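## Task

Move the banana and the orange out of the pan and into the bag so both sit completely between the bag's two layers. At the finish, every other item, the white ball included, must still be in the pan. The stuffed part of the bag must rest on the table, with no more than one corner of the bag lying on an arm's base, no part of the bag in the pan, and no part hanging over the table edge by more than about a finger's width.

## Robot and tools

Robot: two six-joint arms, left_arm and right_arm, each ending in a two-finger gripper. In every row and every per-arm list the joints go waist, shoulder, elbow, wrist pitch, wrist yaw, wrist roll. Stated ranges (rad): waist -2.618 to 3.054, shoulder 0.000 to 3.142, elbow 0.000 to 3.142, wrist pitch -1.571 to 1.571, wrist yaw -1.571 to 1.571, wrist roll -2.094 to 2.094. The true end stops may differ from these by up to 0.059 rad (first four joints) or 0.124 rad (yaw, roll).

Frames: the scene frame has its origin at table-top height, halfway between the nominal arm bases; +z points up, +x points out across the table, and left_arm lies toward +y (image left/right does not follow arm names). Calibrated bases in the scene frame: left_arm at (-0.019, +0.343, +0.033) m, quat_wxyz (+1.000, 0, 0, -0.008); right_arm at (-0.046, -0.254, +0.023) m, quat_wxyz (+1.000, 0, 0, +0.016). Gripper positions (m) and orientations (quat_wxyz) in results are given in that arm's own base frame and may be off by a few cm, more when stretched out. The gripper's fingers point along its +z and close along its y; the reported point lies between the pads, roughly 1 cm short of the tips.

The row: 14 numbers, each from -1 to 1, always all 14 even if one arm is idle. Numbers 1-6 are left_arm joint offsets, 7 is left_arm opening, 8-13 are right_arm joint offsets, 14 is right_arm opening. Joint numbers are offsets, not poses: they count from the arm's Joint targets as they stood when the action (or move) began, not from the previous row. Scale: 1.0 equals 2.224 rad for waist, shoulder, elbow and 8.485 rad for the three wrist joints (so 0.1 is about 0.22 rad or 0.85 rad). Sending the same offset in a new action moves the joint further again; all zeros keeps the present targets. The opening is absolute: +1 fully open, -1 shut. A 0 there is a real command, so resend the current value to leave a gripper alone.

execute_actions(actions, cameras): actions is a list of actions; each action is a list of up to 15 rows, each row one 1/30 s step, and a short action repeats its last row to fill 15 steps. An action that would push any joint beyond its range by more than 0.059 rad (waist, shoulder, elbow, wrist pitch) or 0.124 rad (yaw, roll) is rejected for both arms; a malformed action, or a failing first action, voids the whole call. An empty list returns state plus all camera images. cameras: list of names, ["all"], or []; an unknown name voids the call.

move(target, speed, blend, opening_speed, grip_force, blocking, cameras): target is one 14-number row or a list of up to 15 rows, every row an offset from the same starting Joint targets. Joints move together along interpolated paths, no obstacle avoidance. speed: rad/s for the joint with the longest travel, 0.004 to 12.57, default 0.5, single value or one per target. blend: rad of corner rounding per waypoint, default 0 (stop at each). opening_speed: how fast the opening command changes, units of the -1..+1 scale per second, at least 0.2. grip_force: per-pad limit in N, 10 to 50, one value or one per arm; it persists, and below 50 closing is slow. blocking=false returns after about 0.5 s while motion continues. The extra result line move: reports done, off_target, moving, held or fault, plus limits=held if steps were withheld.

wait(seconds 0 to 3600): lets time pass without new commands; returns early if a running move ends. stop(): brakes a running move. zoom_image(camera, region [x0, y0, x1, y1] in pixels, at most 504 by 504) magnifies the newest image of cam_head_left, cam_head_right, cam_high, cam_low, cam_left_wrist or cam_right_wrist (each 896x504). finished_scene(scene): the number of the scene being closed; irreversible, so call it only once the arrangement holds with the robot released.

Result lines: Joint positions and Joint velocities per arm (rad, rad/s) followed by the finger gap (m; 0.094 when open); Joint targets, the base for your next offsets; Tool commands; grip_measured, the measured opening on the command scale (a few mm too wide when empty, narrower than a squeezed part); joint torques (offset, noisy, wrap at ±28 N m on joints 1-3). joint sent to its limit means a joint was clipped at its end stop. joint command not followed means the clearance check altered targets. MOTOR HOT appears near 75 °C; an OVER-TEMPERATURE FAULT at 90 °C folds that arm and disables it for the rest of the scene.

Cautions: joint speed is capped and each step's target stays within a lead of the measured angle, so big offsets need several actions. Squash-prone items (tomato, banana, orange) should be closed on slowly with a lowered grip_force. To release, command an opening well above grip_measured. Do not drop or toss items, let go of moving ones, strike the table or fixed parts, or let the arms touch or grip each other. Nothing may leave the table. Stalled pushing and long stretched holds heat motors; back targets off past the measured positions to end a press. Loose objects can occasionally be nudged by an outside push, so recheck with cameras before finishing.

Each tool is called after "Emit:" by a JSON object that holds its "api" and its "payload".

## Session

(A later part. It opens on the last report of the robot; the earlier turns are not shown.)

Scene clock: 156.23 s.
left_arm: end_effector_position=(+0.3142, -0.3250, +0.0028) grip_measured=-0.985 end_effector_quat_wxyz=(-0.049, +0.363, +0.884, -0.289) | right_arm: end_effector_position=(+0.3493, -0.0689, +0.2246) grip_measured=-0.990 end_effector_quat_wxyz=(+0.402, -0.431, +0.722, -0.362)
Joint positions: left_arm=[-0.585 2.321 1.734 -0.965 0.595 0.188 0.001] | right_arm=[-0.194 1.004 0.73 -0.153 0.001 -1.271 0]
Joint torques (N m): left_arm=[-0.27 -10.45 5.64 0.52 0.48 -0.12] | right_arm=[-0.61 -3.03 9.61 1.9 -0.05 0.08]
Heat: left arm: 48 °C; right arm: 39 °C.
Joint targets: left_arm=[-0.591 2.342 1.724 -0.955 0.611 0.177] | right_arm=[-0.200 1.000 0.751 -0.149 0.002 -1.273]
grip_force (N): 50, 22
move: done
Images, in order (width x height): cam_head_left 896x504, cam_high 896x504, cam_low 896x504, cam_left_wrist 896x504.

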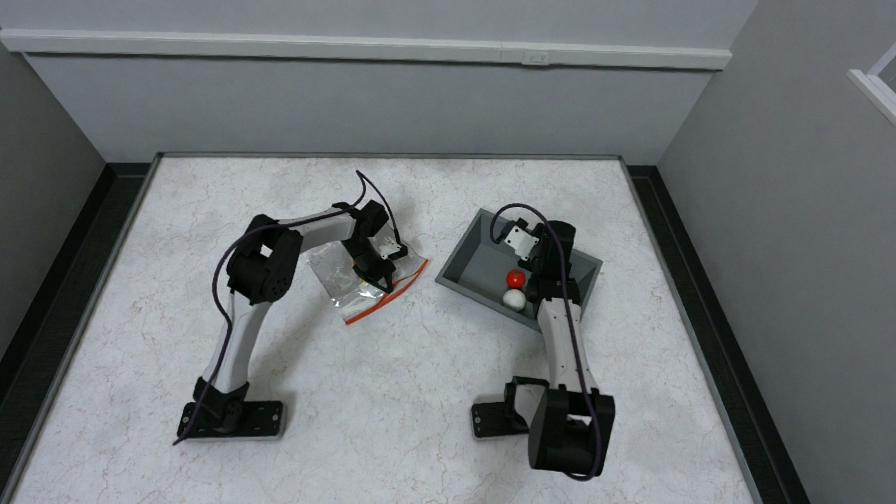

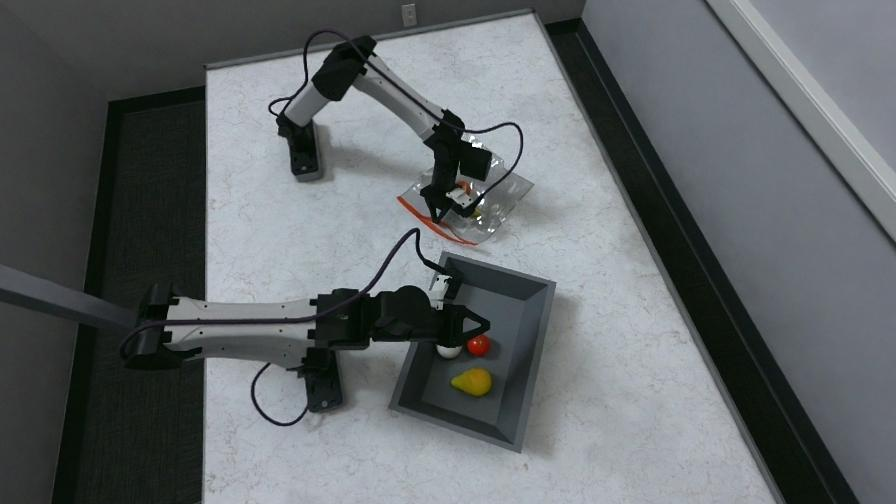

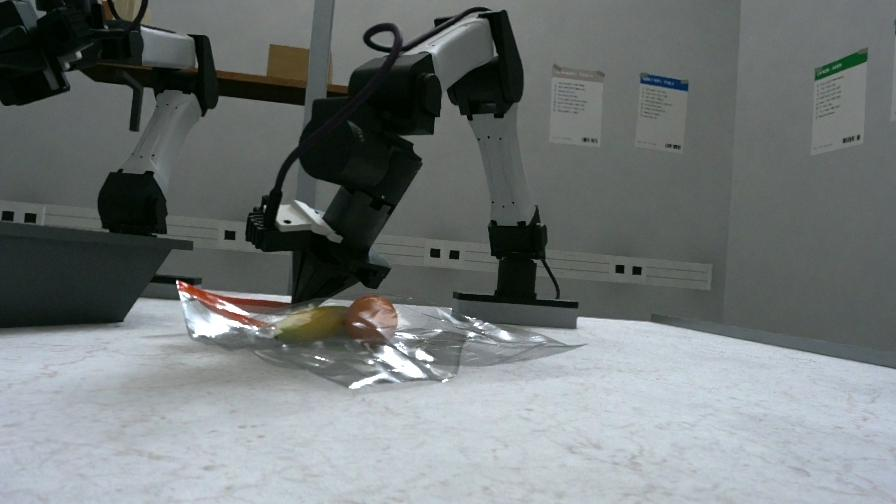

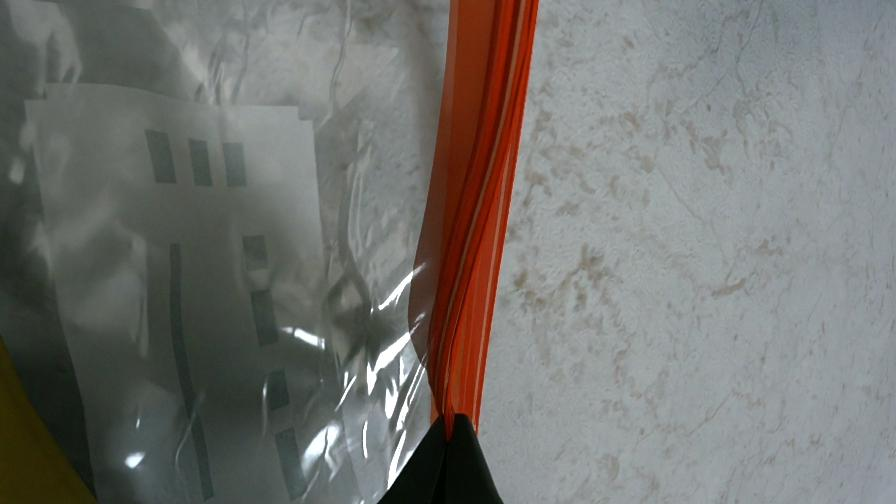

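Emit:
{"api": "move", "payload": {"target": [0,0,0,0,0,0,-0.4,0,0,0,0,0,0,-1], "opening_speed": 0.8, "cameras": ["cam_left_wrist","cam_low"]}}

Scene clock: 157.57 s.
left_arm: end_effector_position=(+0.3143, -0.3251, +0.0028) grip_measured=-0.402 end_effector_quat_wxyz=(-0.049, +0.363, +0.884, -0.290) | right_arm: end_effector_position=(+0.3493, -0.0689, +0.2246) grip_measured=-0.990 end_effector_quat_wxyz=(+0.402, -0.431, +0.722, -0.362)
Joint positions: left_arm=[-0.585 2.321 1.734 -0.964 0.596 0.187 0.028] | right_arm=[-0.194 1.004 0.73 -0.153 0.001 -1.271 0]
Joint torques (N m): left_arm=[-0.31 -10.43 5.7 0.55 0.48 -0.12] | right_arm=[-0.58 -3.03 9.61 1.91 -0.05 0.07]
Heat: left arm: 48 °C; right arm: 38 °C.
Joint targets: left_arm=[-0.591 2.342 1.724 -0.955 0.611 0.176] | right_arm=[-0.200 1.000 0.751 -0.149 0.002 -1.273]
grip_force (N): 50, 22
move: done
Images, in order (width x height): cam_low 896x504, cam_left_wrist 896x504.

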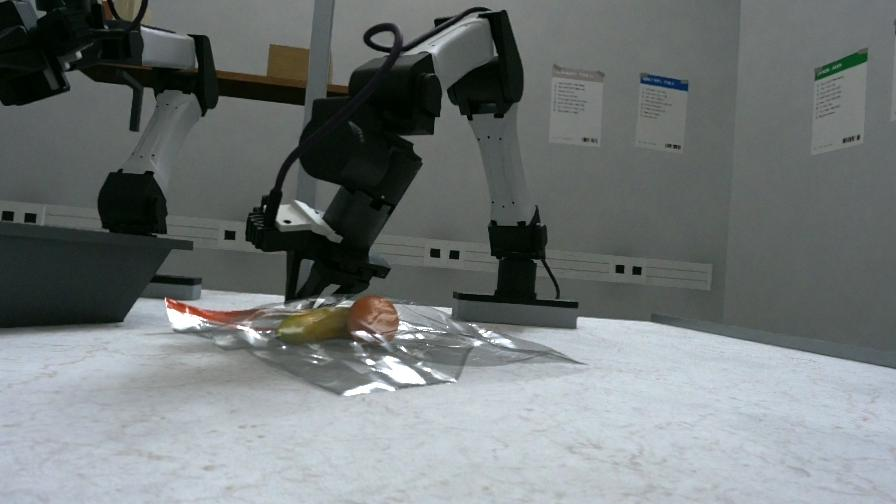

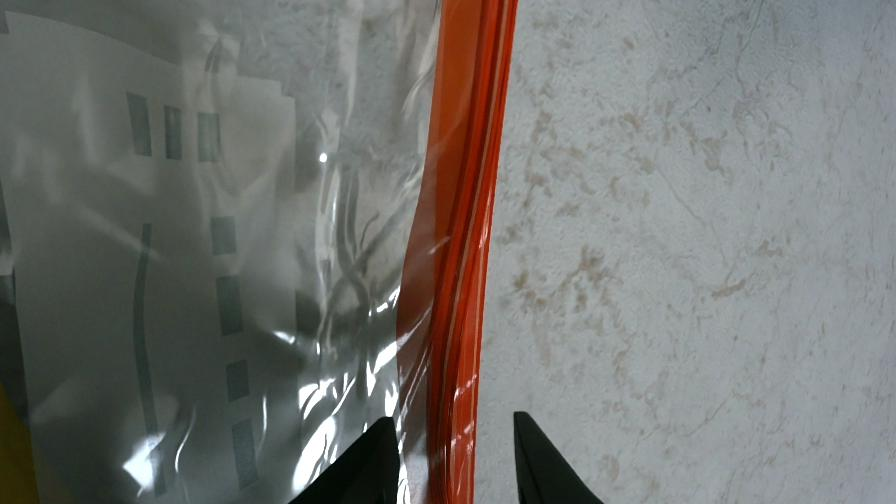

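Emit:
{"api": "move", "payload": {"target": [[0,-0.0157,0.054,-0.0189,0,0,-0.4,0,0,0,0,0,0,-1],[0,-0.045,0.2023,-0.0566,0,0,-0.4,0,0,0,0,0,0,-1],[0.4,-0.3777,-0.009,-0.0566,0,0,-0.4,0,0,0,0,0,0,-1]], "speed": [0.25,0.6,1.3], "blend": [0.05,0.12,0], "cameras": ["all"]}}

Emit:
{"api": "zoom_image", "payload": {"camera": "cam_head_left", "region": [280, 180, 460, 340]}}

Emit:
{"api": "zoom_image", "payload": {"camera": "cam_high", "region": [380, 110, 580, 290]}}

Emit:
{"api": "zoom_image", "payload": {"camera": "cam_low", "region": [100, 230, 600, 430]}}

Scene clock: 160.50 s.
left_arm: end_effector_position=(+0.3204, -0.0064, +0.2833) grip_measured=-0.402 end_effector_quat_wxyz=(+0.233, +0.002, +0.941, -0.245) | right_arm: end_effector_position=(+0.3493, -0.0689, +0.2246) grip_measured=-0.990 end_effector_quat_wxyz=(+0.402, -0.431, +0.722, -0.362)
Joint positions: left_arm=[0.295 1.504 1.714 -1.427 0.606 0.186 0.028] | right_arm=[-0.194 1.004 0.73 -0.153 0.001 -1.271 0]
Joint torques (N m): left_arm=[0.5 -5.57 5.98 1.06 0.38 -0.11] | right_arm=[-0.58 -3.06 9.61 1.9 -0.05 0.08]
Heat: left arm: 48 °C; right arm: 38 °C.
Joint targets: left_arm=[0.298 1.502 1.704 -1.435 0.611 0.176] | right_arm=[-0.200 1.000 0.751 -0.149 0.002 -1.273]
grip_force (N): 50, 22
move: done

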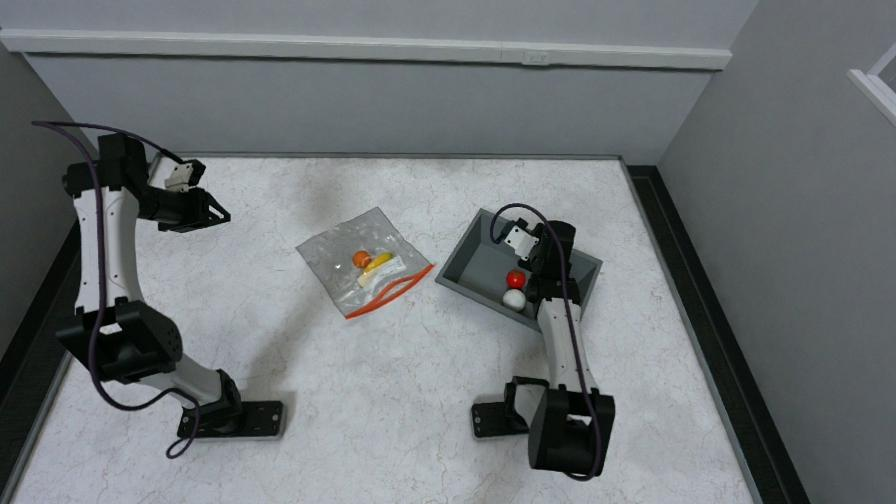

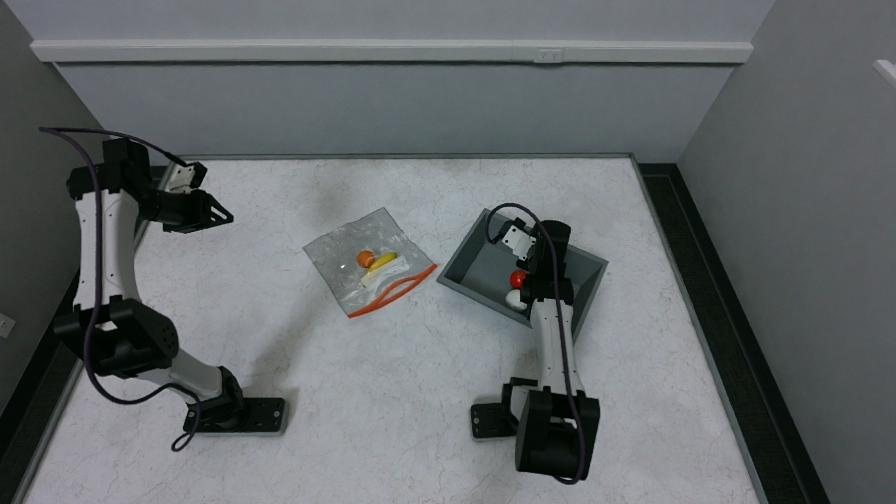

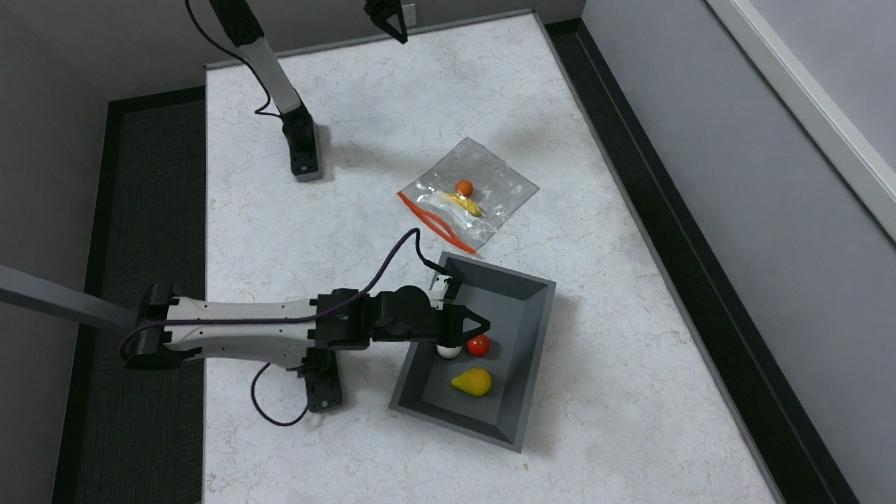

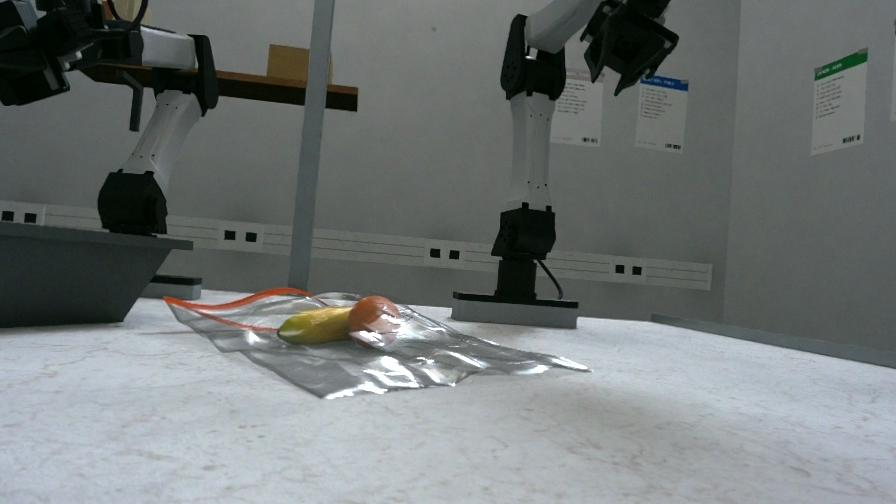

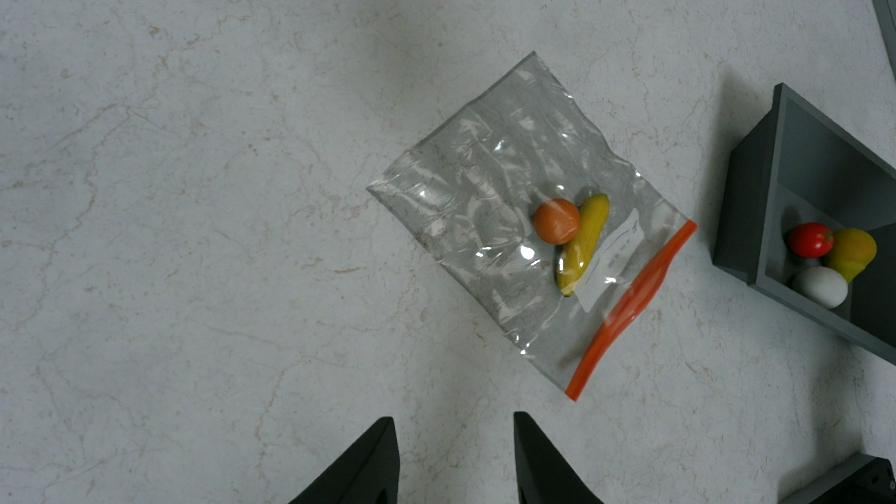

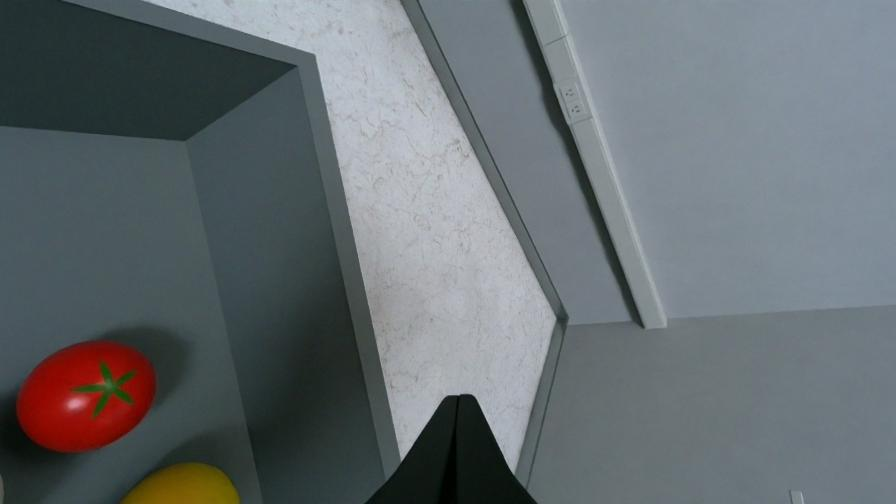

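Scaled by 2.800 from the camera's image (finer frame: 1280x720).

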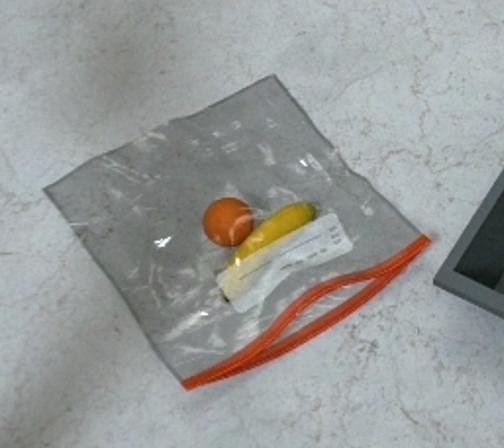

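Scaled by 2.520 from the camera's image (finer frame: 1280x720).

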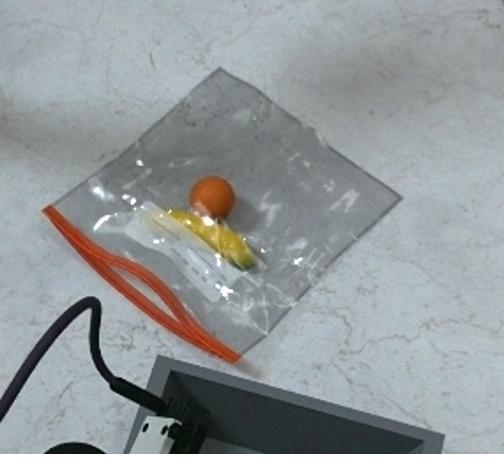

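Scaled by 1.008 from the camera's image (finer frame: 1280x720).

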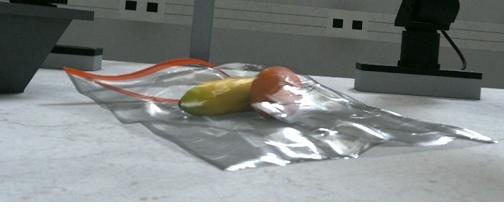

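Emit:
{"api": "finished_scene", "payload": {"scene": 2}}

The scene is finished: the task was done.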